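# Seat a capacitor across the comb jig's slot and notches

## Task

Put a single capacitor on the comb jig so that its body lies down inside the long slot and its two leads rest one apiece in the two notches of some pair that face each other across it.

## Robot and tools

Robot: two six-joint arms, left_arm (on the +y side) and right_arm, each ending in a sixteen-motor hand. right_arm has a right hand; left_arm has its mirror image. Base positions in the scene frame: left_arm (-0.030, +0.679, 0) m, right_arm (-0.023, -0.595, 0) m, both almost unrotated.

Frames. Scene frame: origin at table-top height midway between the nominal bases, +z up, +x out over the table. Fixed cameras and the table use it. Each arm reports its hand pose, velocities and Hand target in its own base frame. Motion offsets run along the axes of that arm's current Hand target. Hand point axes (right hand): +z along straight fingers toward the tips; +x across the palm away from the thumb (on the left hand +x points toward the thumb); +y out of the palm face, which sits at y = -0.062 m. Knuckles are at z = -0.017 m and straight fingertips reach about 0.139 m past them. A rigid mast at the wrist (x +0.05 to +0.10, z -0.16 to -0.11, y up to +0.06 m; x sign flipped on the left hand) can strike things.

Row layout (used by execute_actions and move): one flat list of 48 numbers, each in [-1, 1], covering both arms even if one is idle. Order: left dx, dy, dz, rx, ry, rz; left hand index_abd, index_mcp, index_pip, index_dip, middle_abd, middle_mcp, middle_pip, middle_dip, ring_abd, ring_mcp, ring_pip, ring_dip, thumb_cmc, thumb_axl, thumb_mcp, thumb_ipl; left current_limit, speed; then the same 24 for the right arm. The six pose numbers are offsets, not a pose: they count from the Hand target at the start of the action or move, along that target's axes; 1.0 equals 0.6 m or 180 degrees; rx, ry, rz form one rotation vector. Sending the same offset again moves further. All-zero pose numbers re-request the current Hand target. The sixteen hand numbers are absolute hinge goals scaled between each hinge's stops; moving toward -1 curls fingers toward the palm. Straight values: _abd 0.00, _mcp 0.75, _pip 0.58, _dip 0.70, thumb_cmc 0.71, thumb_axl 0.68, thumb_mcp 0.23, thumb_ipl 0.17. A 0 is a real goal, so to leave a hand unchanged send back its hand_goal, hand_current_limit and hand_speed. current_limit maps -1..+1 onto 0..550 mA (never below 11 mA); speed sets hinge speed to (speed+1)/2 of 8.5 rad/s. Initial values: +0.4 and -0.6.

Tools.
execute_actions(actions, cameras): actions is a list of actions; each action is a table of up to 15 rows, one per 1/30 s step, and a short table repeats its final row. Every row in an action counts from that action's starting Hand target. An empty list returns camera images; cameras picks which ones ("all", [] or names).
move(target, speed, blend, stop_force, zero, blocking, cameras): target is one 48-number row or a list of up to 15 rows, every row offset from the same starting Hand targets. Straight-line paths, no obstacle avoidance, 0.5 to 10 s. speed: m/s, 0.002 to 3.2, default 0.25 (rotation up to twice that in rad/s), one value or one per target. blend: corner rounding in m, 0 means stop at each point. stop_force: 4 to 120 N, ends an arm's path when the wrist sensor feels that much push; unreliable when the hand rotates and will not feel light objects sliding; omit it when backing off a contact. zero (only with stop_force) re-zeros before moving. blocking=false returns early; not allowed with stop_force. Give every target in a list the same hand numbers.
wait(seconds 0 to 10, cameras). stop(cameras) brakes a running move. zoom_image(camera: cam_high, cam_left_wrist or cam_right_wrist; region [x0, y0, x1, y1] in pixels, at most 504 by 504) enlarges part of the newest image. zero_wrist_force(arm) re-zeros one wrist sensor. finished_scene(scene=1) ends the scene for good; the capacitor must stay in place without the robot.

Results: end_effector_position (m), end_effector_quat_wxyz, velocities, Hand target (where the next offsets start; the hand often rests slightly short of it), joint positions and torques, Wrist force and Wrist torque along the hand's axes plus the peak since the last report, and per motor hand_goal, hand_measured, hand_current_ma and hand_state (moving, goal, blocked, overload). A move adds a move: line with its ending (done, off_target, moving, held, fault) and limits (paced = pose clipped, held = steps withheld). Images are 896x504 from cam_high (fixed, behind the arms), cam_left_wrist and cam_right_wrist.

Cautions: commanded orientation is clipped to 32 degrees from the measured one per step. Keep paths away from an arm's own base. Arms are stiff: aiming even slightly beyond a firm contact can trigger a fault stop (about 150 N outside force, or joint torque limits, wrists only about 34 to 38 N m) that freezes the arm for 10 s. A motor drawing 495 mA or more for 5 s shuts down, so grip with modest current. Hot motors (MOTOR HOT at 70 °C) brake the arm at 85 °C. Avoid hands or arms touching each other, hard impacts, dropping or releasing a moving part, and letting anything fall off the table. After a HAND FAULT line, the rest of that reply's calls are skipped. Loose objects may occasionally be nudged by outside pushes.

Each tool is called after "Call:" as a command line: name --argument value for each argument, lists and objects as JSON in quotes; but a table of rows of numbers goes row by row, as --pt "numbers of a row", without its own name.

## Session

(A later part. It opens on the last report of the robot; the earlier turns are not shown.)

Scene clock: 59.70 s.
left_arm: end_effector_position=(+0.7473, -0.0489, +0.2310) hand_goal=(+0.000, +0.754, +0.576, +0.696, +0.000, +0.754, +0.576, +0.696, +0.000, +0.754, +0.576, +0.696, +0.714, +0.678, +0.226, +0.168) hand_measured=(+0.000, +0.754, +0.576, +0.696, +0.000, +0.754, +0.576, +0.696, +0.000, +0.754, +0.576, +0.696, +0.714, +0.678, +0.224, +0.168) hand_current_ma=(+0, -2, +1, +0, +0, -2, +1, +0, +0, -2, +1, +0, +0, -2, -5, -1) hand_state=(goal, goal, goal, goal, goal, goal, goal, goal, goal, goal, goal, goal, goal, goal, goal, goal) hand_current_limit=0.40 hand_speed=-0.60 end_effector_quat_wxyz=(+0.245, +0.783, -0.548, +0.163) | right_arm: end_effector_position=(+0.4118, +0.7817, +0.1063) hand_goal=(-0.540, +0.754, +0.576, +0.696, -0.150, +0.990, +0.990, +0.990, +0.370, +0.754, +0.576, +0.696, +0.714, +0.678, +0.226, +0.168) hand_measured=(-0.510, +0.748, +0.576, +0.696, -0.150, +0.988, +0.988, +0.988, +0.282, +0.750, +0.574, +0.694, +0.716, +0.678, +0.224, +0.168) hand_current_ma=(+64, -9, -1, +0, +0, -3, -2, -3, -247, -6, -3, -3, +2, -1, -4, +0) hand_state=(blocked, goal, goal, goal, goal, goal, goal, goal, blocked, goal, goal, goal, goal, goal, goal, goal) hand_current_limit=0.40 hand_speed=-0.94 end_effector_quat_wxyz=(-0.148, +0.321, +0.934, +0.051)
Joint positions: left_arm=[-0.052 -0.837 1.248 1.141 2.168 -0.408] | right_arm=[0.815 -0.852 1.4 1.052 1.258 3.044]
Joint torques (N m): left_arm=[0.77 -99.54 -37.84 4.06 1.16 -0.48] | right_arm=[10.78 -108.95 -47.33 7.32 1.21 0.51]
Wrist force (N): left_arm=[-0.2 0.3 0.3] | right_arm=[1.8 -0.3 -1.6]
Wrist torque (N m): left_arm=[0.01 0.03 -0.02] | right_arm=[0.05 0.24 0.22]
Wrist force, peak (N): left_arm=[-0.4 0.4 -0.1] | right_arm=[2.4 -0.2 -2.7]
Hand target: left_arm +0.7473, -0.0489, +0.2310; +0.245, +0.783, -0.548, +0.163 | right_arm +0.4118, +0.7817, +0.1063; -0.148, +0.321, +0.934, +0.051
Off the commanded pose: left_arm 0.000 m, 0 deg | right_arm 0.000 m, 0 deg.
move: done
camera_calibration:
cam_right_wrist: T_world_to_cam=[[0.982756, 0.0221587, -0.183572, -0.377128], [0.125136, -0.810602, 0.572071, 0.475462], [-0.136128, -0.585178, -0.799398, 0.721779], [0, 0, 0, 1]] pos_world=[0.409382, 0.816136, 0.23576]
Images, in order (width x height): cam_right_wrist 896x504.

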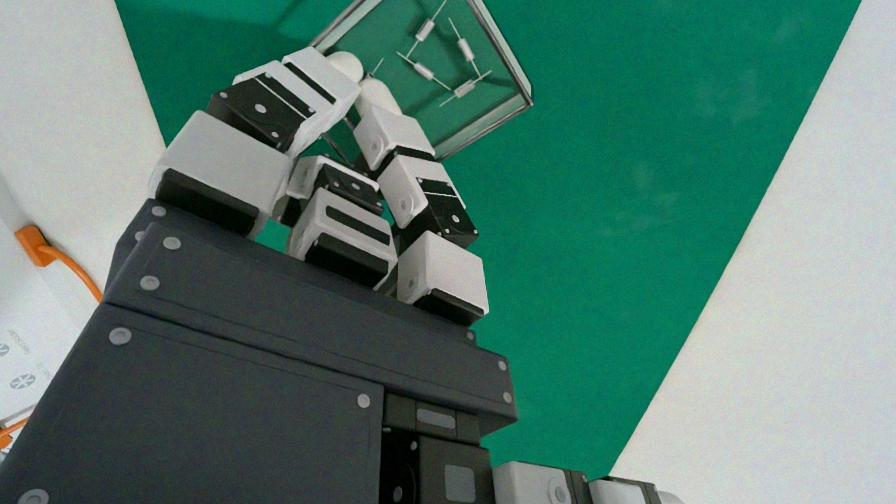

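Call:
move --pt "0 0 0 0 0 0 0 0.754 0.576 0.696 0 0.754 0.576 0.696 0 0.754 0.576 0.696 0.714 0.678 0.226 0.168 0.4 -0.6 0.0005 0 -0.0016 0 0 0 -0.483 0.754 0.576 0.696 -0.15 0.99 0.99 0.99 0.258 0.754 0.576 0.696 0.714 0.678 0.226 0.168 0.4 -0.8" --pt "0 0 0 0 0 0 0 0.754 0.576 0.696 0 0.754 0.576 0.696 0 0.754 0.576 0.696 0.714 0.678 0.226 0.168 0.4 -0.6 0.0088 0 -0.027 0 0 0 -0.483 0.754 0.576 0.696 -0.15 0.99 0.99 0.99 0.258 0.754 0.576 0.696 0.714 0.678 0.226 0.168 0.4 -0.8" --cameras '["cam_right_wrist"]' --speed 0.04

Call:
zoom_image --camera "cam_right_wrist" --region '[300, 20, 440, 150]'

Scene clock: 62.40 s.
left_arm: end_effector_position=(+0.7473, -0.0489, +0.2310) hand_goal=(+0.000, +0.754, +0.576, +0.696, +0.000, +0.754, +0.576, +0.696, +0.000, +0.754, +0.576, +0.696, +0.714, +0.678, +0.226, +0.168) hand_measured=(+0.000, +0.754, +0.576, +0.696, +0.000, +0.754, +0.576, +0.696, +0.000, +0.754, +0.576, +0.696, +0.714, +0.678, +0.224, +0.168) hand_current_ma=(+0, -2, +1, +0, +0, -2, +1, +0, +0, -2, +1, +0, +0, -2, -5, -1) hand_state=(goal, goal, goal, goal, goal, goal, goal, goal, goal, goal, goal, goal, goal, goal, goal, goal) hand_current_limit=0.40 hand_speed=-0.60 end_effector_quat_wxyz=(+0.245, +0.783, -0.548, +0.163) | right_arm: end_effector_position=(+0.4118, +0.7817, +0.1232) hand_goal=(-0.482, +0.754, +0.576, +0.696, -0.150, +0.990, +0.990, +0.990, +0.258, +0.754, +0.576, +0.696, +0.714, +0.678, +0.226, +0.168) hand_measured=(-0.482, +0.748, +0.576, +0.696, -0.150, +0.988, +0.988, +0.988, +0.262, +0.750, +0.574, +0.694, +0.716, +0.678, +0.224, +0.168) hand_current_ma=(+0, -9, -1, +0, +0, -3, -2, -3, +4, -6, -3, -3, +2, -1, -4, +0) hand_state=(goal, goal, goal, goal, goal, goal, goal, goal, goal, goal, goal, goal, goal, goal, goal, goal) hand_current_limit=0.40 hand_speed=-0.80 end_effector_quat_wxyz=(-0.148, +0.321, +0.934, +0.051)
Joint positions: left_arm=[-0.052 -0.837 1.248 1.141 2.168 -0.408] | right_arm=[0.815 -0.866 1.391 1.075 1.258 3.044]
Joint torques (N m): left_arm=[0.33 -100.67 -38.04 4.13 1.26 -0.25] | right_arm=[11.99 -111.02 -50.25 7.77 0.98 0.8]
Wrist force (N): left_arm=[0.0 0.1 -0.2] | right_arm=[-0.4 -0.4 0.3]
Wrist torque (N m): left_arm=[0.04 0.00 -0.01] | right_arm=[-0.10 -0.10 0.05]
Wrist force, peak (N): left_arm=[-0.1 0.4 0.6] | right_arm=[2.3 0.0 -2.4]
Hand target: left_arm +0.7473, -0.0489, +0.2310; +0.245, +0.783, -0.548, +0.163 | right_arm +0.4118, +0.7817, +0.1234; -0.148, +0.321, +0.934, +0.051
Off the commanded pose: left_arm 0.000 m, 0 deg | right_arm 0.000 m, 0 deg.
move: done
camera_calibration:
cam_right_wrist: T_world_to_cam=[[0.982756, 0.0221587, -0.183572, -0.373928], [0.125136, -0.810602, 0.572071, 0.465806], [-0.136128, -0.585178, -0.799398, 0.735275], [0, 0, 0, 1]] pos_world=[0.409282, 0.816136, 0.25266]
Images, in order (width x height): cam_right_wrist 896x504.

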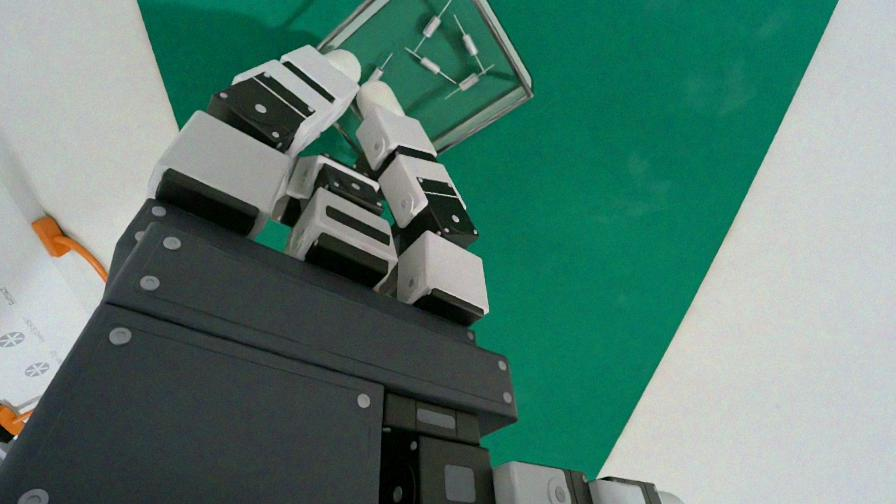

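Scaled by 3.600 from the camera's 896x504 image, which has a finer 1280x720 frame.

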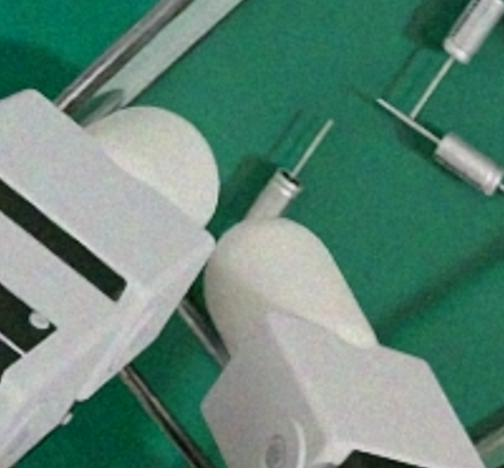

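Call:
move --target '[0,0,0,0,0,0,0,0.754,0.576,0.696,0,0.754,0.576,0.696,0,0.754,0.576,0.696,0.714,0.678,0.226,0.168,0.4,-0.6,-0.0101,0,0.0311,0,0,0,-0.474,0.754,0.576,0.696,-0.15,0.99,0.99,0.99,0.258,0.754,0.576,0.696,0.714,0.678,0.226,0.168,0.4,-0.8]' --cameras '["cam_right_wrist"]' --speed 0.008 --stop_force 4

Call:
zoom_image --camera "cam_right_wrist" --region '[320, 30, 420, 120]'

Scene clock: 69.30 s.
left_arm: end_effector_position=(+0.7473, -0.0489, +0.2310) hand_goal=(+0.000, +0.754, +0.576, +0.696, +0.000, +0.754, +0.576, +0.696, +0.000, +0.754, +0.576, +0.696, +0.714, +0.678, +0.226, +0.168) hand_measured=(+0.000, +0.754, +0.576, +0.696, +0.000, +0.754, +0.576, +0.696, +0.000, +0.754, +0.576, +0.696, +0.714, +0.678, +0.224, +0.168) hand_current_ma=(+0, -2, +1, +0, +0, -2, +1, +0, +0, -2, +1, +0, +0, -2, -5, -1) hand_state=(goal, goal, goal, goal, goal, goal, goal, goal, goal, goal, goal, goal, goal, goal, goal, goal) hand_current_limit=0.40 hand_speed=-0.60 end_effector_quat_wxyz=(+0.245, +0.783, -0.548, +0.163) | right_arm: end_effector_position=(+0.4118, +0.7817, +0.1063) hand_goal=(-0.474, +0.754, +0.576, +0.696, -0.150, +0.990, +0.990, +0.990, +0.258, +0.754, +0.576, +0.696, +0.714, +0.678, +0.226, +0.168) hand_measured=(-0.496, +0.748, +0.576, +0.696, -0.150, +0.988, +0.988, +0.988, +0.262, +0.750, +0.574, +0.694, +0.716, +0.678, +0.224, +0.168) hand_current_ma=(-40, -8, -1, +0, +0, -3, -2, -3, +4, -6, -3, -3, +2, -1, -4, +0) hand_state=(blocked, goal, goal, goal, goal, goal, goal, goal, goal, goal, goal, goal, goal, goal, goal, goal) hand_current_limit=0.40 hand_speed=-0.80 end_effector_quat_wxyz=(-0.148, +0.321, +0.934, +0.051)
Joint positions: left_arm=[-0.052 -0.837 1.248 1.141 2.168 -0.408] | right_arm=[0.815 -0.852 1.4 1.052 1.258 3.044]
Joint torques (N m): left_arm=[0.72 -100.87 -37.68 3.73 1.4 -0.31] | right_arm=[12.51 -108.28 -46.35 7.4 0.65 0.54]
Wrist force (N): left_arm=[0.0 0.4 0.0] | right_arm=[2.2 -0.1 -3.3]
Wrist torque (N m): left_arm=[0.07 0.00 0.00] | right_arm=[0.15 0.21 0.25]
Wrist force, peak (N): left_arm=[-0.3 0.7 -0.3] | right_arm=[3.2 0.5 -7.2]
Hand target: left_arm +0.7473, -0.0489, +0.2310; +0.245, +0.783, -0.548, +0.163 | right_arm +0.4118, +0.7817, +0.1063; -0.148, +0.321, +0.934, +0.051 (not the last commanded pose)
Off the commanded pose: left_arm 0.000 m, 0 deg | right_arm 0.003 m, 0 deg.
move: contact (right_arm)
camera_calibration:
cam_right_wrist: T_world_to_cam=[[0.982756, 0.0221587, -0.183572, -0.37703], [0.125136, -0.810602, 0.572071, 0.475474], [-0.136128, -0.585178, -0.799398, 0.721765], [0, 0, 0, 1]] pos_world=[0.409282, 0.816136, 0.23576]
Images, in order (width x height): cam_right_wrist 896x504.

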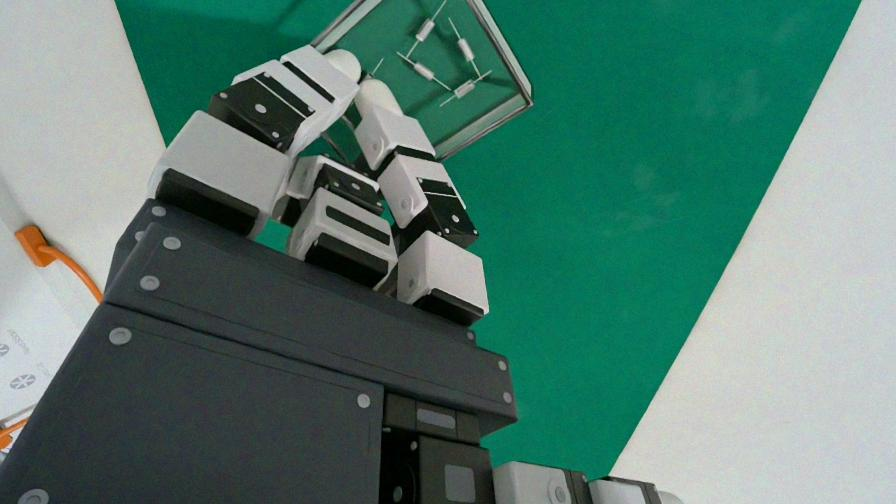

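Scaled by 5.040 from the camera's 896x504 image, which has a finer 1280x720 frame.

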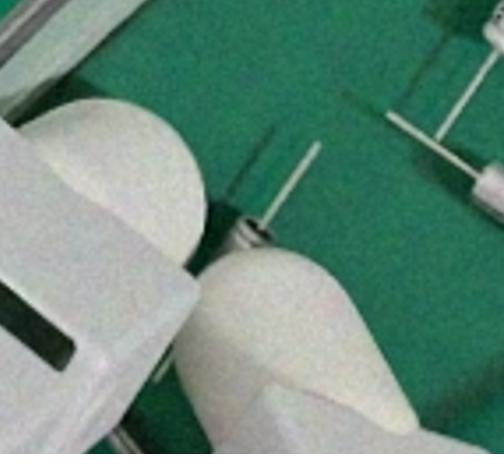

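Call:
move --target '[0,0,0,0,0,0,0,0.754,0.576,0.696,0,0.754,0.576,0.696,0,0.754,0.576,0.696,0.714,0.678,0.226,0.168,0.4,-0.6,0,0,-0.0003,0,0,0,-0.478,0.754,0.576,0.696,-0.15,0.99,0.99,0.99,0.39,0.754,0.576,0.696,0.714,0.678,0.226,0.168,0.4,-0.94]' --cameras '["cam_right_wrist"]'

Call:
zoom_image --camera "cam_right_wrist" --region '[320, 30, 420, 120]'

Scene clock: 70.27 s.
left_arm: end_effector_position=(+0.7473, -0.0489, +0.2310) hand_goal=(+0.000, +0.754, +0.576, +0.696, +0.000, +0.754, +0.576, +0.696, +0.000, +0.754, +0.576, +0.696, +0.714, +0.678, +0.226, +0.168) hand_measured=(+0.000, +0.754, +0.576, +0.696, +0.000, +0.754, +0.576, +0.696, +0.000, +0.754, +0.576, +0.696, +0.714, +0.678, +0.224, +0.168) hand_current_ma=(+0, -2, +1, +0, +0, -2, +1, +0, +0, -2, +1, +0, +0, -2, -5, -1) hand_state=(goal, goal, goal, goal, goal, goal, goal, goal, goal, goal, goal, goal, goal, goal, goal, goal) hand_current_limit=0.40 hand_speed=-0.60 end_effector_quat_wxyz=(+0.245, +0.783, -0.548, +0.163) | right_arm: end_effector_position=(+0.4118, +0.7817, +0.1065) hand_goal=(-0.478, +0.754, +0.576, +0.696, -0.150, +0.990, +0.990, +0.990, +0.390, +0.754, +0.576, +0.696, +0.714, +0.678, +0.226, +0.168) hand_measured=(-0.496, +0.748, +0.576, +0.696, -0.150, +0.988, +0.988, +0.988, +0.292, +0.750, +0.574, +0.694, +0.716, +0.678, +0.224, +0.168) hand_current_ma=(-31, -8, -1, +0, +0, -3, -2, -3, -287, -6, -3, -3, +2, -1, -4, +0) hand_state=(goal, goal, goal, goal, goal, goal, goal, goal, blocked, goal, goal, goal, goal, goal, goal, goal) hand_current_limit=0.40 hand_speed=-0.94 end_effector_quat_wxyz=(-0.148, +0.321, +0.934, +0.051)
Joint positions: left_arm=[-0.052 -0.837 1.248 1.141 2.168 -0.408] | right_arm=[0.815 -0.852 1.4 1.052 1.258 3.044]
Joint torques (N m): left_arm=[2.06 -101.33 -38.2 3.81 1.56 -0.27] | right_arm=[-5.41 -110.01 -47.68 7.91 0.48 -1.91]
Wrist force (N): left_arm=[-0.1 -0.1 0.2] | right_arm=[2.7 0.3 -0.9]
Wrist torque (N m): left_arm=[-0.02 0.02 -0.01] | right_arm=[0.00 0.19 0.30]
Wrist force, peak (N): left_arm=[-0.5 -0.1 0.4] | right_arm=[3.3 0.2 -2.7]
Hand target: left_arm +0.7473, -0.0489, +0.2310; +0.245, +0.783, -0.548, +0.163 | right_arm +0.4119, +0.7817, +0.1065; -0.148, +0.321, +0.934, +0.051
Off the commanded pose: left_arm 0.000 m, 0 deg | right_arm 0.000 m, 0 deg.
move: done
camera_calibration:
cam_right_wrist: T_world_to_cam=[[0.982756, 0.0221587, -0.183572, -0.377012], [0.125136, -0.810602, 0.572071, 0.475417], [-0.136128, -0.585178, -0.799398, 0.721845], [0, 0, 0, 1]] pos_world=[0.409282, 0.816136, 0.23586]
Images, in order (width x height): cam_right_wrist 896x504.

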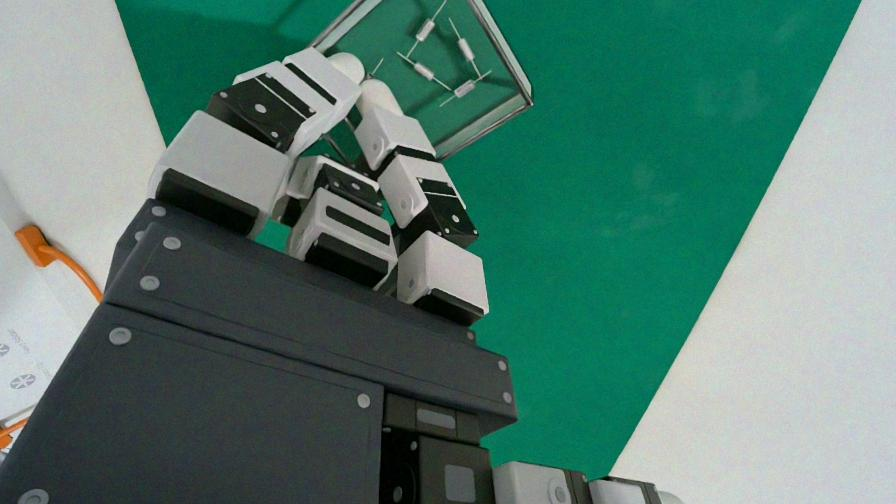

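Scaled by 5.040 from the camera's 896x504 image, which has a finer 1280x720 frame.

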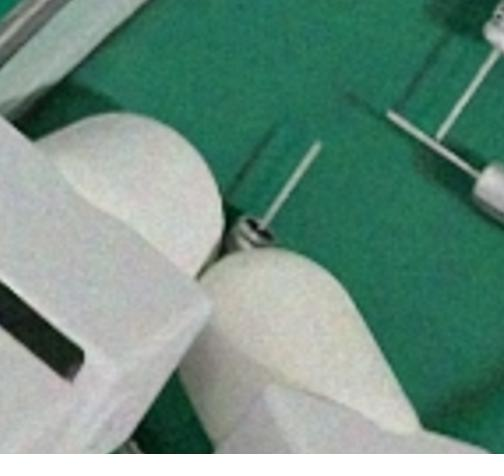

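Call:
move --target '[0,0,0,0,0,0,0,0.754,0.576,0.696,0,0.754,0.576,0.696,0,0.754,0.576,0.696,0.714,0.678,0.226,0.168,0.4,-0.6,0.0041,0,-0.0127,0,0,0,-0.478,0.754,0.576,0.696,-0.15,0.99,0.99,0.99,0.39,0.754,0.576,0.696,0.714,0.678,0.226,0.168,0.4,-0.94]' --cameras '["cam_right_wrist"]' --speed 0.02

Call:
zoom_image --camera "cam_right_wrist" --region '[320, 30, 420, 120]'

Scene clock: 71.17 s.
left_arm: end_effector_position=(+0.7473, -0.0489, +0.2310) hand_goal=(+0.000, +0.754, +0.576, +0.696, +0.000, +0.754, +0.576, +0.696, +0.000, +0.754, +0.576, +0.696, +0.714, +0.678, +0.226, +0.168) hand_measured=(+0.000, +0.754, +0.576, +0.696, +0.000, +0.754, +0.576, +0.696, +0.000, +0.754, +0.576, +0.696, +0.714, +0.678, +0.224, +0.168) hand_current_ma=(+0, -2, +1, +0, +0, -2, +1, +0, +0, -2, +1, +0, +0, -2, -5, -1) hand_state=(goal, goal, goal, goal, goal, goal, goal, goal, goal, goal, goal, goal, goal, goal, goal, goal) hand_current_limit=0.40 hand_speed=-0.60 end_effector_quat_wxyz=(+0.245, +0.783, -0.548, +0.163) | right_arm: end_effector_position=(+0.4119, +0.7817, +0.1143) hand_goal=(-0.478, +0.754, +0.576, +0.696, -0.150, +0.990, +0.990, +0.990, +0.390, +0.754, +0.576, +0.696, +0.714, +0.678, +0.226, +0.168) hand_measured=(-0.494, +0.748, +0.576, +0.696, -0.150, +0.988, +0.988, +0.988, +0.294, +0.750, +0.574, +0.694, +0.716, +0.678, +0.224, +0.168) hand_current_ma=(-26, -8, -1, +0, +0, -3, -2, -3, -278, -6, -3, -3, +2, -1, -4, +0) hand_state=(goal, goal, goal, goal, goal, goal, goal, goal, blocked, goal, goal, goal, goal, goal, goal, goal) hand_current_limit=0.40 hand_speed=-0.94 end_effector_quat_wxyz=(-0.148, +0.321, +0.934, +0.051)
Joint positions: left_arm=[-0.052 -0.837 1.248 1.141 2.168 -0.408] | right_arm=[0.815 -0.859 1.396 1.063 1.258 3.044]
Joint torques (N m): left_arm=[2.63 -101.74 -37.83 3.87 1.36 -0.44] | right_arm=[-12.08 -109.63 -49.06 8.05 0.83 -2.08]
Wrist force (N): left_arm=[-0.1 0.1 0.6] | right_arm=[-0.4 -0.1 0.3]
Wrist torque (N m): left_arm=[-0.04 0.02 -0.01] | right_arm=[-0.05 -0.10 0.05]
Wrist force, peak (N): left_arm=[0.4 0.3 0.6] | right_arm=[2.5 0.0 -1.0]
Hand target: left_arm +0.7473, -0.0489, +0.2310; +0.245, +0.783, -0.548, +0.163 | right_arm +0.4119, +0.7817, +0.1145; -0.148, +0.321, +0.934, +0.051
Off the commanded pose: left_arm 0.000 m, 0 deg | right_arm 0.000 m, 0 deg.
move: done
camera_calibration:
cam_right_wrist: T_world_to_cam=[[0.982756, 0.0221587, -0.183572, -0.37566], [0.125136, -0.810602, 0.572071, 0.470885], [-0.136128, -0.585178, -0.799398, 0.728174], [0, 0, 0, 1]] pos_world=[0.409382, 0.816136, 0.24376]
Images, in order (width x height): cam_right_wrist 896x504.

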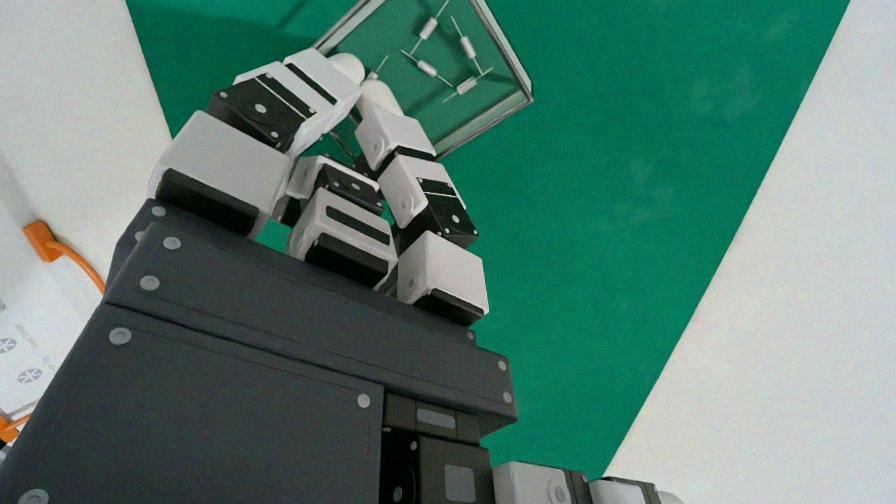

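Scaled by 5.040 from the camera's 896x504 image, which has a finer 1280x720 frame.

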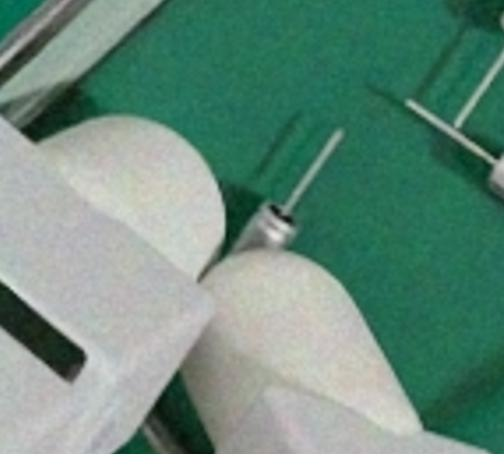

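Call:
move --pt "0 0 0 0 0 0 0 0.754 0.576 0.696 0 0.754 0.576 0.696 0 0.754 0.576 0.696 0.714 0.678 0.226 0.168 0.4 -0.6 0.0285 -0.0042 -0.0617 0 -0.0111 0 -0.461 0.754 0.576 0.696 -0.15 0.99 0.99 0.99 0.272 0.754 0.576 0.696 0.714 0.678 0.226 0.168 0.4 -0.6" --pt "0 0 0 0 0 0 0 0.754 0.576 0.696 0 0.754 0.576 0.696 0 0.754 0.576 0.696 0.714 0.678 0.226 0.168 0.4 -0.6 0.0285 -0.0042 -0.0617 0 -0.0111 0 -0.461 0.754 0.576 0.696 -0.091 0.288 0.99 0.99 0.272 0.754 0.576 0.696 0.714 0.678 0.226 0.168 0.4 -0.6" --cameras '["cam_right_wrist"]' --speed 0.08

Call:
zoom_image --camera "cam_right_wrist" --region '[290, 0, 470, 160]'

Scene clock: 76.10 s.
left_arm: end_effector_position=(+0.7473, -0.0489, +0.2310) hand_goal=(+0.000, +0.754, +0.576, +0.696, +0.000, +0.754, +0.576, +0.696, +0.000, +0.754, +0.576, +0.696, +0.714, +0.678, +0.226, +0.168) hand_measured=(+0.000, +0.754, +0.576, +0.696, +0.000, +0.754, +0.576, +0.696, +0.000, +0.754, +0.576, +0.696, +0.714, +0.678, +0.224, +0.168) hand_current_ma=(+0, -2, +1, +0, +0, -2, +1, +0, +0, -2, +1, +0, +0, -2, -5, -1) hand_state=(goal, goal, goal, goal, goal, goal, goal, goal, goal, goal, goal, goal, goal, goal, goal, goal) hand_current_limit=0.40 hand_speed=-0.60 end_effector_quat_wxyz=(+0.245, +0.783, -0.548, +0.163) | right_arm: end_effector_position=(+0.4065, +0.7826, +0.1550) hand_goal=(-0.460, +0.754, +0.576, +0.696, -0.090, +0.288, +0.990, +0.990, +0.272, +0.754, +0.576, +0.696, +0.714, +0.678, +0.226, +0.168) hand_measured=(-0.450, +0.728, +0.568, +0.696, -0.104, +0.882, +1.000, +0.990, +0.272, +0.724, +0.566, +0.694, +0.716, +0.678, +0.224, +0.168) hand_current_ma=(+14, -64, -13, +0, -25, +385, +17, +1, +0, -77, -17, -3, +2, -1, -4, +0) hand_state=(goal, blocked, goal, goal, goal, blocked, goal, goal, goal, blocked, goal, goal, goal, goal, goal, goal) hand_current_limit=0.40 hand_speed=-0.60 end_effector_quat_wxyz=(-0.131, +0.322, +0.936, +0.046)
Joint positions: left_arm=[-0.052 -0.837 1.248 1.141 2.168 -0.408] | right_arm=[0.832 -0.895 1.373 1.113 1.292 3.063]
Joint torques (N m): left_arm=[0.59 -101.44 -37.75 3.88 1.45 -0.21] | right_arm=[13.67 -110.04 -50.6 7.82 1.52 1.61]
Wrist force (N): left_arm=[-0.3 0.0 -0.3] | right_arm=[-0.4 -0.4 0.4]
Wrist torque (N m): left_arm=[0.04 0.04 -0.03] | right_arm=[-0.10 -0.10 -0.24]
Wrist force, peak (N): left_arm=[-0.1 0.8 0.2] | right_arm=[-0.9 -0.4 0.6]
Hand target: left_arm +0.7473, -0.0489, +0.2310; +0.245, +0.783, -0.548, +0.163 | right_arm +0.4065, +0.7826, +0.1550; -0.131, +0.322, +0.936, +0.046
Off the commanded pose: left_arm 0.000 m, 0 deg | right_arm 0.000 m, 0 deg.
move: done
camera_calibration:
cam_right_wrist: T_world_to_cam=[[0.987446, 0.0183994, -0.156884, -0.366003], [0.109018, -0.798105, 0.592574, 0.442625], [-0.114306, -0.602238, -0.790091, 0.763494], [0, 0, 0, 1]] pos_world=[0.400426, 0.819801, 0.283522]
Images, in order (width x height): cam_right_wrist 896x504.

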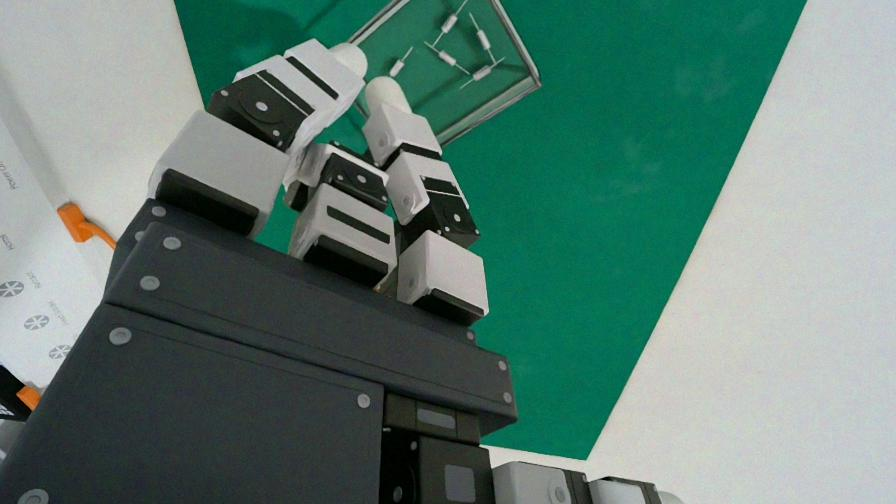

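Scaled by 2.800 from the camera's 896x504 image, which has a finer 1280x720 frame.

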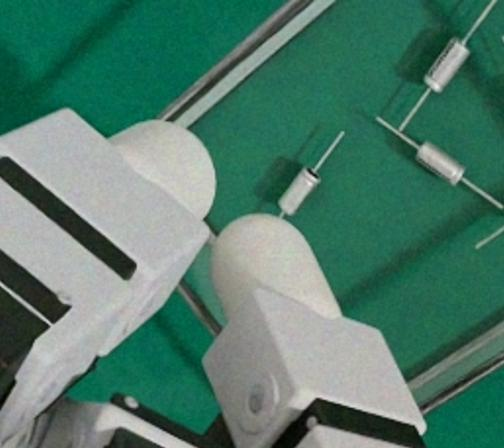

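Call:
move --pt "0 0 0 0 0 0 0 0.754 0.576 0.696 0 0.754 0.576 0.696 0 0.754 0.576 0.696 0.714 0.678 0.226 0.168 0.4 -0.6 0 0 0 0 0 0 -0.05 0.754 0.576 0.696 -0.091 0.95 0.99 0.99 0.05 0.754 0.576 0.696 0.714 0.678 0.226 0.168 0.4 -0.6" --pt "0 0 0 0 0 0 0 0.754 0.576 0.696 0 0.754 0.576 0.696 0 0.754 0.576 0.696 0.714 0.678 0.226 0.168 0.4 -0.6 0 0 0 0 0 0 -0.05 0.754 0.576 0.696 -0.091 0.288 0.99 0.99 0.05 0.754 0.576 0.696 0.714 0.678 0.226 0.168 0.4 -0.6" --pt "0 0 0 0 0 0 0 0.754 0.576 0.696 0 0.754 0.576 0.696 0 0.754 0.576 0.696 0.714 0.678 0.226 0.168 0.4 -0.6 0 0 0 0 0 0 -0.461 0.754 0.576 0.696 -0.091 0.288 0.99 0.99 0.272 0.754 0.576 0.696 0.714 0.678 0.226 0.168 0.4 -0.6" --cameras '["cam_right_wrist"]' --speed 0.08

Call:
zoom_image --camera "cam_right_wrist" --region '[290, 0, 470, 160]'

Scene clock: 78.23 s.
left_arm: end_effector_position=(+0.7473, -0.0489, +0.2310) hand_goal=(+0.000, +0.754, +0.576, +0.696, +0.000, +0.754, +0.576, +0.696, +0.000, +0.754, +0.576, +0.696, +0.714, +0.678, +0.226, +0.168) hand_measured=(+0.000, +0.754, +0.576, +0.696, +0.000, +0.754, +0.576, +0.696, +0.000, +0.754, +0.576, +0.696, +0.714, +0.678, +0.224, +0.168) hand_current_ma=(+0, -2, +1, +0, +0, -2, +1, +0, +0, -2, +1, +0, +0, -2, -5, -1) hand_state=(goal, goal, goal, goal, goal, goal, goal, goal, goal, goal, goal, goal, goal, goal, goal, goal) hand_current_limit=0.40 hand_speed=-0.60 end_effector_quat_wxyz=(+0.245, +0.783, -0.548, +0.163) | right_arm: end_effector_position=(+0.4065, +0.7826, +0.1550) hand_goal=(-0.460, +0.754, +0.576, +0.696, -0.090, +0.288, +0.990, +0.990, +0.272, +0.754, +0.576, +0.696, +0.714, +0.678, +0.226, +0.168) hand_measured=(-0.346, +0.750, +0.574, +0.696, -0.086, +0.294, +0.996, +0.992, +0.230, +0.750, +0.574, +0.694, +0.716, +0.678, +0.224, +0.168) hand_current_ma=(+344, -7, -4, +0, +5, +11, +11, +1, -94, -5, -3, -3, +2, -1, -4, +0) hand_state=(blocked, goal, goal, goal, goal, goal, goal, goal, blocked, goal, goal, goal, goal, goal, goal, goal) hand_current_limit=0.40 hand_speed=-0.60 end_effector_quat_wxyz=(-0.131, +0.322, +0.936, +0.046)
Joint positions: left_arm=[-0.052 -0.837 1.248 1.141 2.168 -0.408] | right_arm=[0.832 -0.895 1.373 1.113 1.292 3.063]
Joint torques (N m): left_arm=[0.64 -100.6 -37.55 4.01 1.55 -0.35] | right_arm=[13.4 -108.91 -49.47 6.6 1.23 1.37]
Wrist force (N): left_arm=[0.0 0.3 0.2] | right_arm=[-0.6 -0.2 0.4]
Wrist torque (N m): left_arm=[0.03 0.00 -0.01] | right_arm=[-0.03 -0.08 -0.23]
Wrist force, peak (N): left_arm=[-0.4 0.5 0.3] | right_arm=[-0.5 -0.6 0.5]
Hand target: left_arm +0.7473, -0.0489, +0.2310; +0.245, +0.783, -0.548, +0.163 | right_arm +0.4065, +0.7826, +0.1550; -0.131, +0.322, +0.936, +0.046
Off the commanded pose: left_arm 0.000 m, 0 deg | right_arm 0.000 m, 0 deg.
move: done
camera_calibration:
cam_right_wrist: T_world_to_cam=[[0.987446, 0.0183994, -0.156884, -0.366003], [0.109018, -0.798105, 0.592574, 0.442625], [-0.114306, -0.602238, -0.790091, 0.763494], [0, 0, 0, 1]] pos_world=[0.400426, 0.819801, 0.283522]
Images, in order (width x height): cam_right_wrist 896x504.

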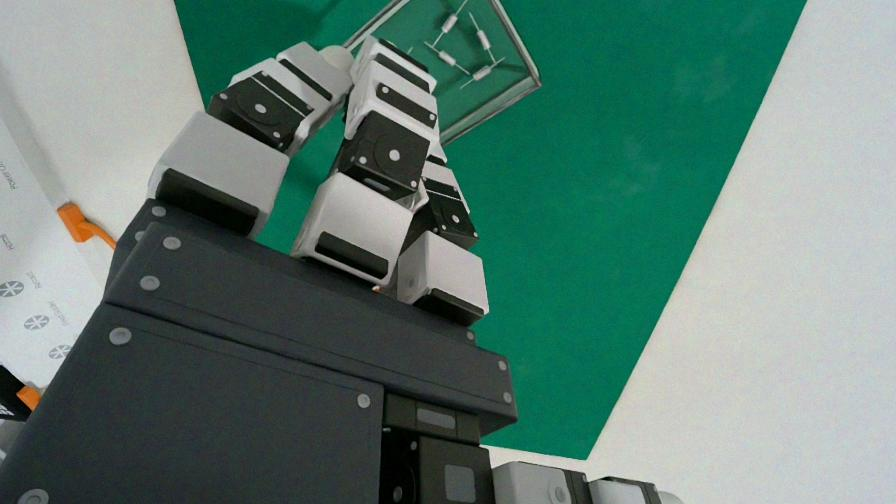

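Scaled by 2.800 from the camera's 896x504 image, which has a finer 1280x720 frame.

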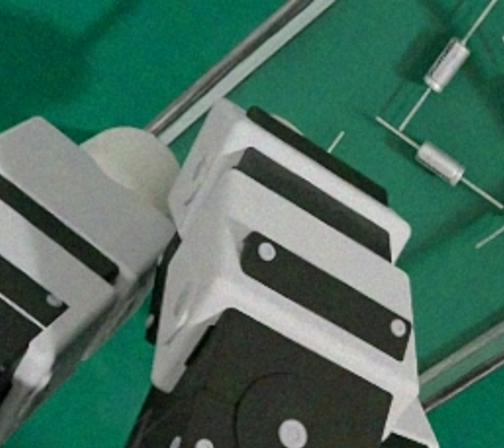

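Call:
zoom_image --camera "cam_right_wrist" --region '[420, 10, 510, 90]'

Scaled by 5.600 from the camera's 896x504 image, which has a finer 1280x720 frame.

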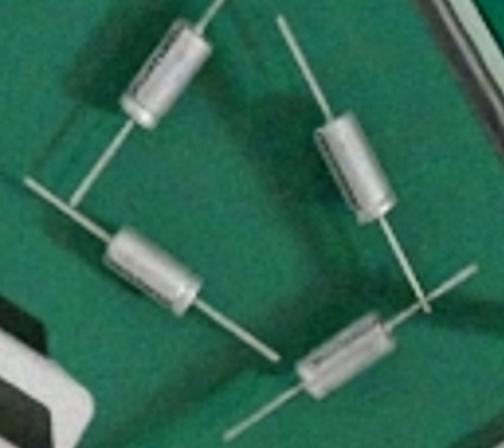

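Call:
move --pt "0 0 0 0 0 0 0 0.754 0.576 0.696 0 0.754 0.576 0.696 0 0.754 0.576 0.696 0.714 0.678 0.226 0.168 0.4 -0.6 0.0207 0 -0.0721 0 0 0 -0.30 0.754 0.576 0.696 -0.091 0.288 0.99 0.99 0.20 0.754 0.576 0.696 0.714 0.678 0.226 0.168 0.4 -0.6" --pt "0 0 0 0 0 0 0 0.754 0.576 0.696 0 0.754 0.576 0.696 0 0.754 0.576 0.696 0.714 0.678 0.226 0.168 0.4 -0.6 0.0207 0 -0.0721 0 0 0 0 0.754 0.576 0.696 -0.02 0.288 0.99 0.99 0 0.754 0.576 0.696 0.714 0.678 0.226 0.168 0.4 -0.6" --pt "0 0 0 0 0 0 0 0.754 0.576 0.696 0 0.754 0.576 0.696 0 0.754 0.576 0.696 0.714 0.678 0.226 0.168 0.4 -0.6 0.0207 0 -0.0721 0 0 0 0 0.8904 0.4307 0.6232 -0.0886 0.3534 0.9708 0.99 0 0.8904 0.4307 0.6232 0.714 0.678 0.226 0.168 0.4 -0.6" --pt "0 0 0 0 0 0 0 0.754 0.576 0.696 0 0.754 0.576 0.696 0 0.754 0.576 0.696 0.714 0.678 0.226 0.168 0.4 -0.6 0.0207 0 -0.0721 0 0 0 -0.4783 0.8904 0.4307 0.6232 -0.0886 0.3534 0.9708 0.99 0.3083 0.8904 0.4307 0.6232 0.714 0.678 0.226 0.168 0.4 -0.6" --cameras '["all"]'

Scene clock: 93.87 s.
left_arm: end_effector_position=(+0.7473, -0.0489, +0.2310) hand_goal=(+0.000, +0.754, +0.576, +0.696, +0.000, +0.754, +0.576, +0.696, +0.000, +0.754, +0.576, +0.696, +0.714, +0.678, +0.226, +0.168) hand_measured=(+0.000, +0.754, +0.576, +0.696, +0.000, +0.754, +0.576, +0.696, +0.000, +0.754, +0.576, +0.696, +0.714, +0.678, +0.224, +0.168) hand_current_ma=(+0, -2, +1, +0, +0, -2, +1, +0, +0, -2, +1, +0, +0, -2, -5, -1) hand_state=(goal, goal, goal, goal, goal, goal, goal, goal, goal, goal, goal, goal, goal, goal, goal, goal) hand_current_limit=0.40 hand_speed=-0.60 end_effector_quat_wxyz=(+0.245, +0.783, -0.548, +0.163) | right_arm: end_effector_position=(+0.4064, +0.7826, +0.2000) hand_goal=(-0.478, +0.890, +0.430, +0.624, -0.088, +0.354, +0.970, +0.990, +0.308, +0.890, +0.430, +0.624, +0.714, +0.678, +0.226, +0.168) hand_measured=(-0.458, +0.896, +0.434, +0.628, -0.086, +0.348, +0.968, +0.992, +0.304, +0.890, +0.432, +0.628, +0.716, +0.678, +0.224, +0.168) hand_current_ma=(+36, +8, +4, +4, +1, -9, -2, +1, -4, +0, +3, +4, +2, -1, -4, +0) hand_state=(goal, goal, goal, goal, goal, goal, goal, goal, goal, goal, goal, goal, goal, goal, goal, goal) hand_current_limit=0.40 hand_speed=-0.60 end_effector_quat_wxyz=(-0.131, +0.322, +0.936, +0.046)
Joint positions: left_arm=[-0.052 -0.837 1.248 1.141 2.168 -0.408] | right_arm=[0.832 -0.928 1.342 1.177 1.292 3.063]
Joint torques (N m): left_arm=[2.39 -100.4 -37.89 3.86 1.51 -0.04] | right_arm=[-11.41 -107.76 -50.45 6.37 -1.2 -2.09]
Wrist force (N): left_arm=[-0.2 0.1 0.4] | right_arm=[-0.2 -0.6 0.2]
Wrist torque (N m): left_arm=[-0.01 0.04 -0.02] | right_arm=[-0.09 -0.12 -0.22]
Wrist force, peak (N): left_arm=[-0.1 0.9 0.4] | right_arm=[-0.7 -0.2 1.2]
Hand target: left_arm +0.7473, -0.0489, +0.2310; +0.245, +0.783, -0.548, +0.163 | right_arm +0.4065, +0.7826, +0.2000; -0.131, +0.322, +0.936, +0.046
Off the commanded pose: left_arm 0.000 m, 0 deg | right_arm 0.000 m, 0 deg.
move: done
camera_calibration:
cam_right_wrist: T_world_to_cam=[[0.987435, 0.0184784, -0.156942, -0.358985], [0.109116, -0.798103, 0.592559, 0.415924], [-0.114306, -0.602238, -0.790091, 0.799048], [0, 0, 0, 1]] pos_world=[0.400426, 0.819801, 0.328522]

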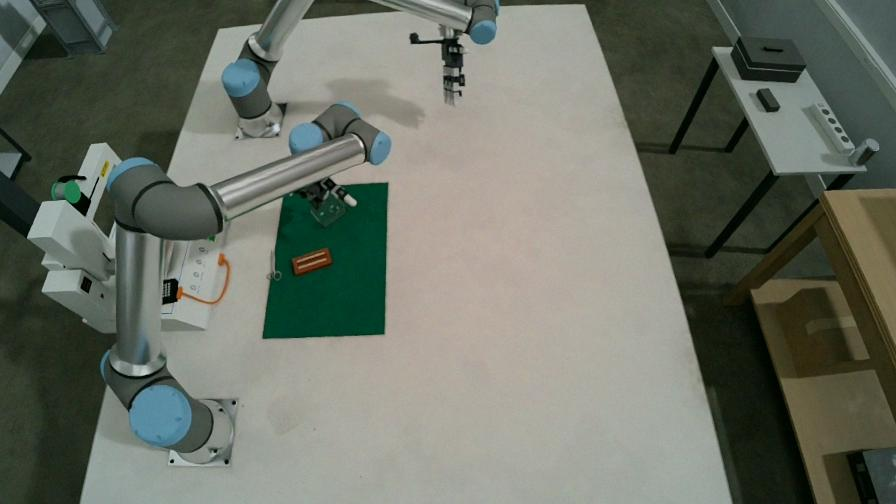

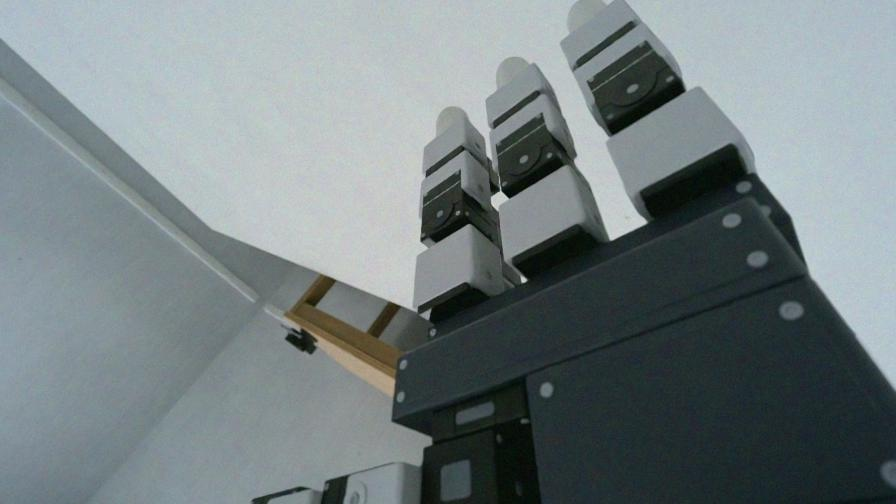

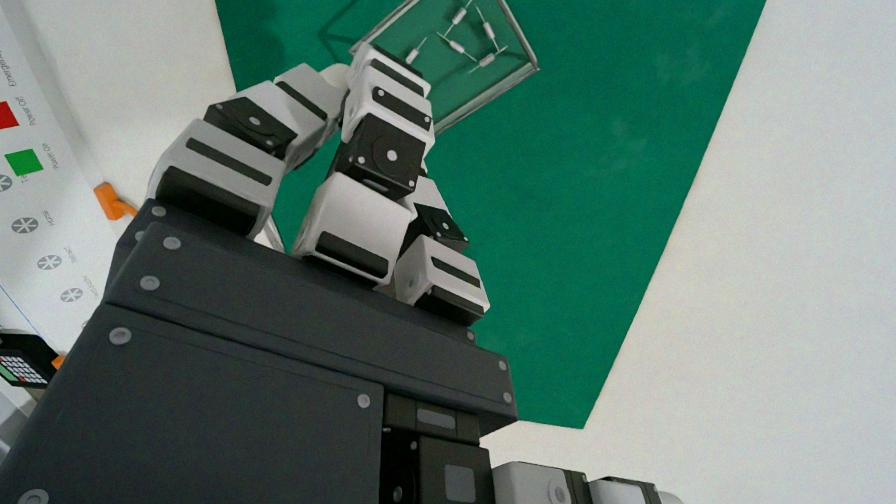

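Call:
zoom_image --camera "cam_right_wrist" --region '[300, 0, 580, 157]'

Scaled by 1.800 from the camera's 896x504 image, which has a finer 1280x720 frame.

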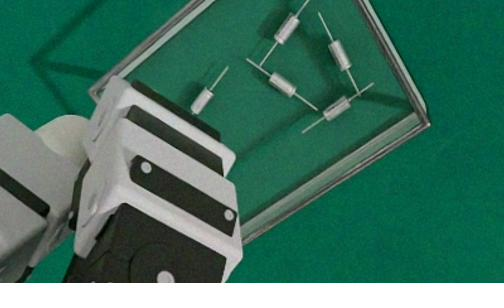

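Call:
move --target '[0,0,0,0,0,0,0,0.754,0.576,0.696,0,0.754,0.576,0.696,0,0.754,0.576,0.696,0.714,0.678,0.226,0.168,0.4,-0.6,-0.0305,0.0059,0.1092,0,0,0,-0.4783,0.8904,0.4307,0.6232,-0.0886,0.3534,0.9708,0.99,0.3083,0.8904,0.4307,0.6232,0.714,0.678,0.226,0.168,0.4,-0.6]' --cameras '["cam_right_wrist"]'

Call:
zoom_image --camera "cam_right_wrist" --region '[280, 0, 580, 168]'

Scene clock: 95.23 s.
left_arm: end_effector_position=(+0.7473, -0.0489, +0.2310) hand_goal=(+0.000, +0.754, +0.576, +0.696, +0.000, +0.754, +0.576, +0.696, +0.000, +0.754, +0.576, +0.696, +0.714, +0.678, +0.226, +0.168) hand_measured=(+0.000, +0.754, +0.576, +0.696, +0.000, +0.754, +0.576, +0.696, +0.000, +0.754, +0.576, +0.696, +0.714, +0.678, +0.224, +0.168) hand_current_ma=(+0, -2, +1, +0, +0, -2, +1, +0, +0, -2, +1, +0, +0, -2, -5, -1) hand_state=(goal, goal, goal, goal, goal, goal, goal, goal, goal, goal, goal, goal, goal, goal, goal, goal) hand_current_limit=0.40 hand_speed=-0.60 end_effector_quat_wxyz=(+0.245, +0.783, -0.548, +0.163) | right_arm: end_effector_position=(+0.4083, +0.7857, +0.1321) hand_goal=(-0.478, +0.890, +0.430, +0.624, -0.088, +0.354, +0.970, +0.990, +0.308, +0.890, +0.430, +0.624, +0.714, +0.678, +0.226, +0.168) hand_measured=(-0.458, +0.896, +0.434, +0.628, -0.086, +0.348, +0.968, +0.992, +0.304, +0.890, +0.432, +0.628, +0.716, +0.678, +0.224, +0.168) hand_current_ma=(+36, +8, +4, +4, +1, -9, -2, +1, -3, +0, +3, +4, +2, -1, -4, +0) hand_state=(goal, goal, goal, goal, goal, goal, goal, goal, goal, goal, goal, goal, goal, goal, goal, goal) hand_current_limit=0.40 hand_speed=-0.60 end_effector_quat_wxyz=(-0.131, +0.322, +0.936, +0.046)
Joint positions: left_arm=[-0.052 -0.837 1.248 1.141 2.168 -0.408] | right_arm=[0.833 -0.872 1.377 1.086 1.292 3.064]
Joint torques (N m): left_arm=[1.31 -101.04 -37.58 4.01 1.47 -0.12] | right_arm=[13.59 -76.93 -19.9 1.19 -1.33 1.6]
Wrist force (N): left_arm=[-0.1 0.2 0.0] | right_arm=[-0.4 -0.5 0.2]
Wrist torque (N m): left_arm=[0.03 0.02 -0.02] | right_arm=[-0.08 -0.10 -0.23]
Wrist force, peak (N): left_arm=[0.3 0.7 0.5] | right_arm=[-0.9 -0.3 1.4]
Hand target: left_arm +0.7473, -0.0489, +0.2310; +0.245, +0.783, -0.548, +0.163 | right_arm +0.4083, +0.7857, +0.1320; -0.131, +0.322, +0.936, +0.046
Off the commanded pose: left_arm 0.000 m, 0 deg | right_arm 0.000 m, 0 deg.
move: done
camera_calibration:
cam_right_wrist: T_world_to_cam=[[0.987446, 0.0183994, -0.156884, -0.371415], [0.109018, -0.798105, 0.592574, 0.458414], [-0.114306, -0.602238, -0.790091, 0.747553], [0, 0, 0, 1]] pos_world=[0.402226, 0.822901, 0.260722]
Images, in order (width x height): cam_right_wrist 896x504.

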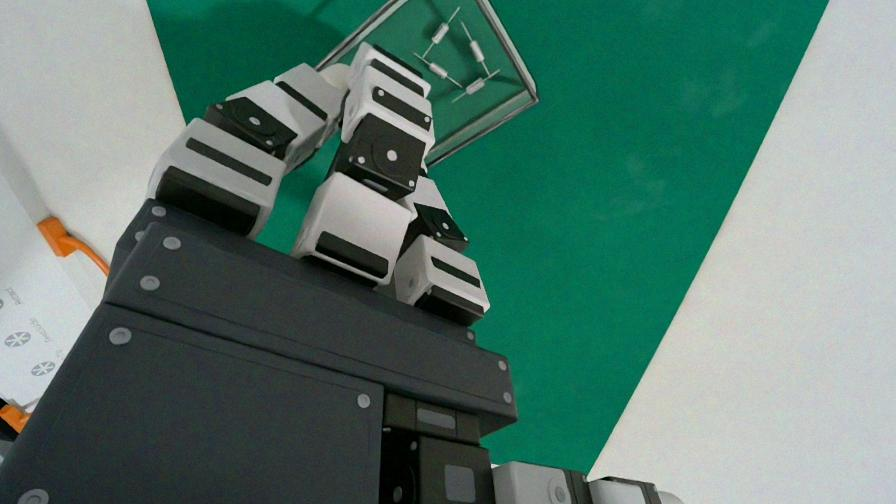

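Scaled by 1.680 from the camera's 896x504 image, which has a finer 1280x720 frame.

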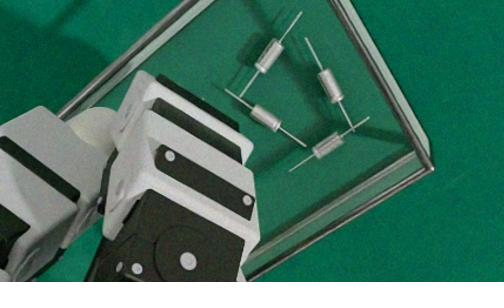

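Call:
move --pt "0 0 0 0 0 0 0 0.754 0.576 0.696 0 0.754 0.576 0.696 0 0.754 0.576 0.696 0.714 0.678 0.226 0.168 0.4 -0.6 0.0312 0 -0.1089 0 0 0 -0.4783 0.8904 0.4307 0.6232 -0.0886 0.3534 0.9708 0.99 0.3083 0.8904 0.4307 0.6232 0.714 0.678 0.226 0.168 0.4 -0.6" --pt "0 0 0 0 0 0 0 0.754 0.576 0.696 0 0.754 0.576 0.696 0 0.754 0.576 0.696 0.714 0.678 0.226 0.168 0.4 -0.6 0.2831 -0.2958 -0.0367 -0.1271 0.0511 -0.06 -0.4783 0.8904 0.4307 0.6232 -0.0886 0.3534 0.9708 0.99 0.3083 0.8904 0.4307 0.6232 0.714 0.678 0.226 0.168 0.4 -0.6" --blend '[0.03,0]' --cameras '["cam_right_wrist"]'

Scene clock: 97.63 s.
left_arm: end_effector_position=(+0.7473, -0.0489, +0.2310) hand_goal=(+0.000, +0.754, +0.576, +0.696, +0.000, +0.754, +0.576, +0.696, +0.000, +0.754, +0.576, +0.696, +0.714, +0.678, +0.226, +0.168) hand_measured=(+0.000, +0.754, +0.576, +0.696, +0.000, +0.754, +0.576, +0.696, +0.000, +0.754, +0.576, +0.696, +0.714, +0.678, +0.224, +0.168) hand_current_ma=(+0, -2, +1, +0, +0, -2, +1, +0, +0, -2, +1, +0, +0, -2, -5, -1) hand_state=(goal, goal, goal, goal, goal, goal, goal, goal, goal, goal, goal, goal, goal, goal, goal, goal) hand_current_limit=0.40 hand_speed=-0.60 end_effector_quat_wxyz=(+0.245, +0.783, -0.548, +0.163) | right_arm: end_effector_position=(+0.1752, +0.7426, +0.1997) hand_goal=(-0.478, +0.890, +0.430, +0.624, -0.088, +0.354, +0.970, +0.990, +0.308, +0.890, +0.430, +0.624, +0.714, +0.678, +0.226, +0.168) hand_measured=(-0.458, +0.898, +0.434, +0.628, -0.086, +0.350, +0.968, +0.992, +0.306, +0.890, +0.432, +0.626, +0.716, +0.678, +0.224, +0.168) hand_current_ma=(+35, +14, +4, +4, +1, -5, -2, +1, -3, +0, +2, +4, +2, -1, -4, +0) hand_state=(goal, goal, goal, goal, goal, goal, goal, goal, goal, goal, goal, goal, goal, goal, goal, goal) hand_current_limit=0.40 hand_speed=-0.60 end_effector_quat_wxyz=(-0.134, +0.248, +0.921, +0.268)
Joint positions: left_arm=[-0.052 -0.837 1.248 1.141 2.168 -0.408] | right_arm=[1.012 -1.263 1.892 0.475 1.166 3.206]
Joint torques (N m): left_arm=[3.11 -100.92 -38.4 3.68 1.38 -0.14] | right_arm=[14.06 -77.89 -18.73 -0.2 1.09 1.87]
Wrist force (N): left_arm=[0.0 -0.2 0.2] | right_arm=[-0.8 -0.9 -0.3]
Wrist torque (N m): left_arm=[-0.04 0.01 0.00] | right_arm=[-0.01 -0.05 -0.29]
Wrist force, peak (N): left_arm=[-0.9 -0.2 -0.2] | right_arm=[0.5 -2.0 0.1]
Hand target: left_arm +0.7473, -0.0489, +0.2310; +0.245, +0.783, -0.548, +0.163 | right_arm +0.1751, +0.7426, +0.1997; -0.134, +0.248, +0.921, +0.268
Off the commanded pose: left_arm 0.000 m, 0 deg | right_arm 0.000 m, 0 deg.
move: done
camera_calibration:
cam_right_wrist: T_world_to_cam=[[0.992398, 0.121819, 0.0174896, -0.242295], [0.115455, -0.970765, 0.21044, 0.612728], [0.042614, -0.206821, -0.97745, 0.464595], [0, 0, 0, 1]] pos_world=[0.149913, 0.72042, 0.329413]
Images, in order (width x height): cam_right_wrist 896x504.

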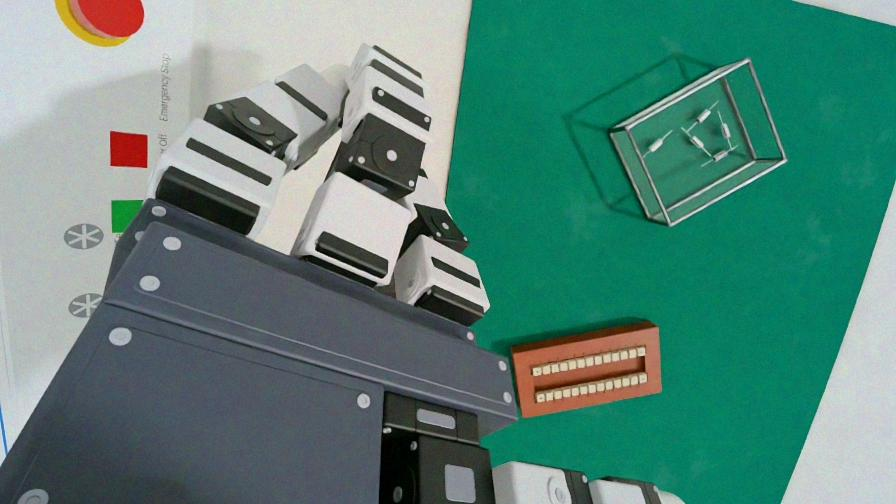

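Call:
zoom_image --camera "cam_right_wrist" --region '[600, 50, 800, 230]'

Call:
zoom_image --camera "cam_right_wrist" --region '[640, 90, 750, 180]'

Scaled by 2.520 from the camera's 896x504 image, which has a finer 1280x720 frame.

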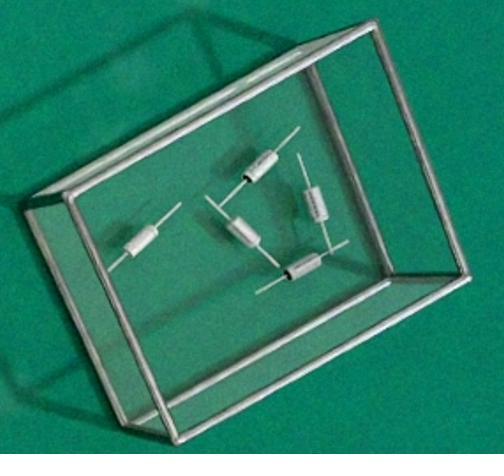

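Scaled by 4.582 from the camera's 896x504 image, which has a finer 1280x720 frame.

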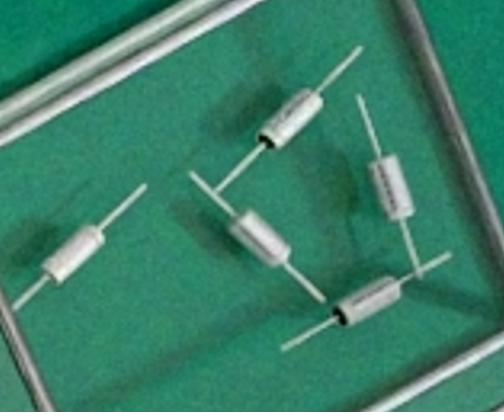

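Call:
zoom_image --camera "cam_right_wrist" --region '[290, 30, 450, 190]'

Scaled by 3.150 from the camera's 896x504 image, which has a finer 1280x720 frame.

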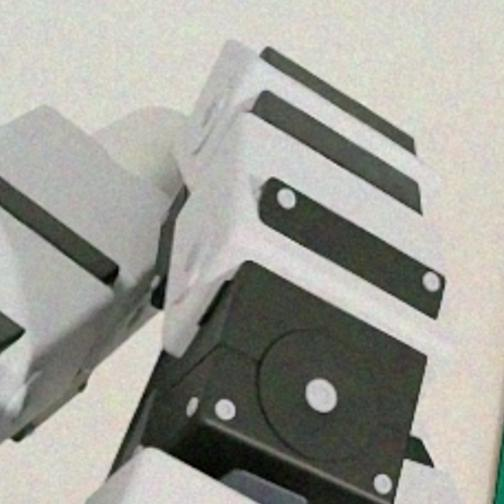

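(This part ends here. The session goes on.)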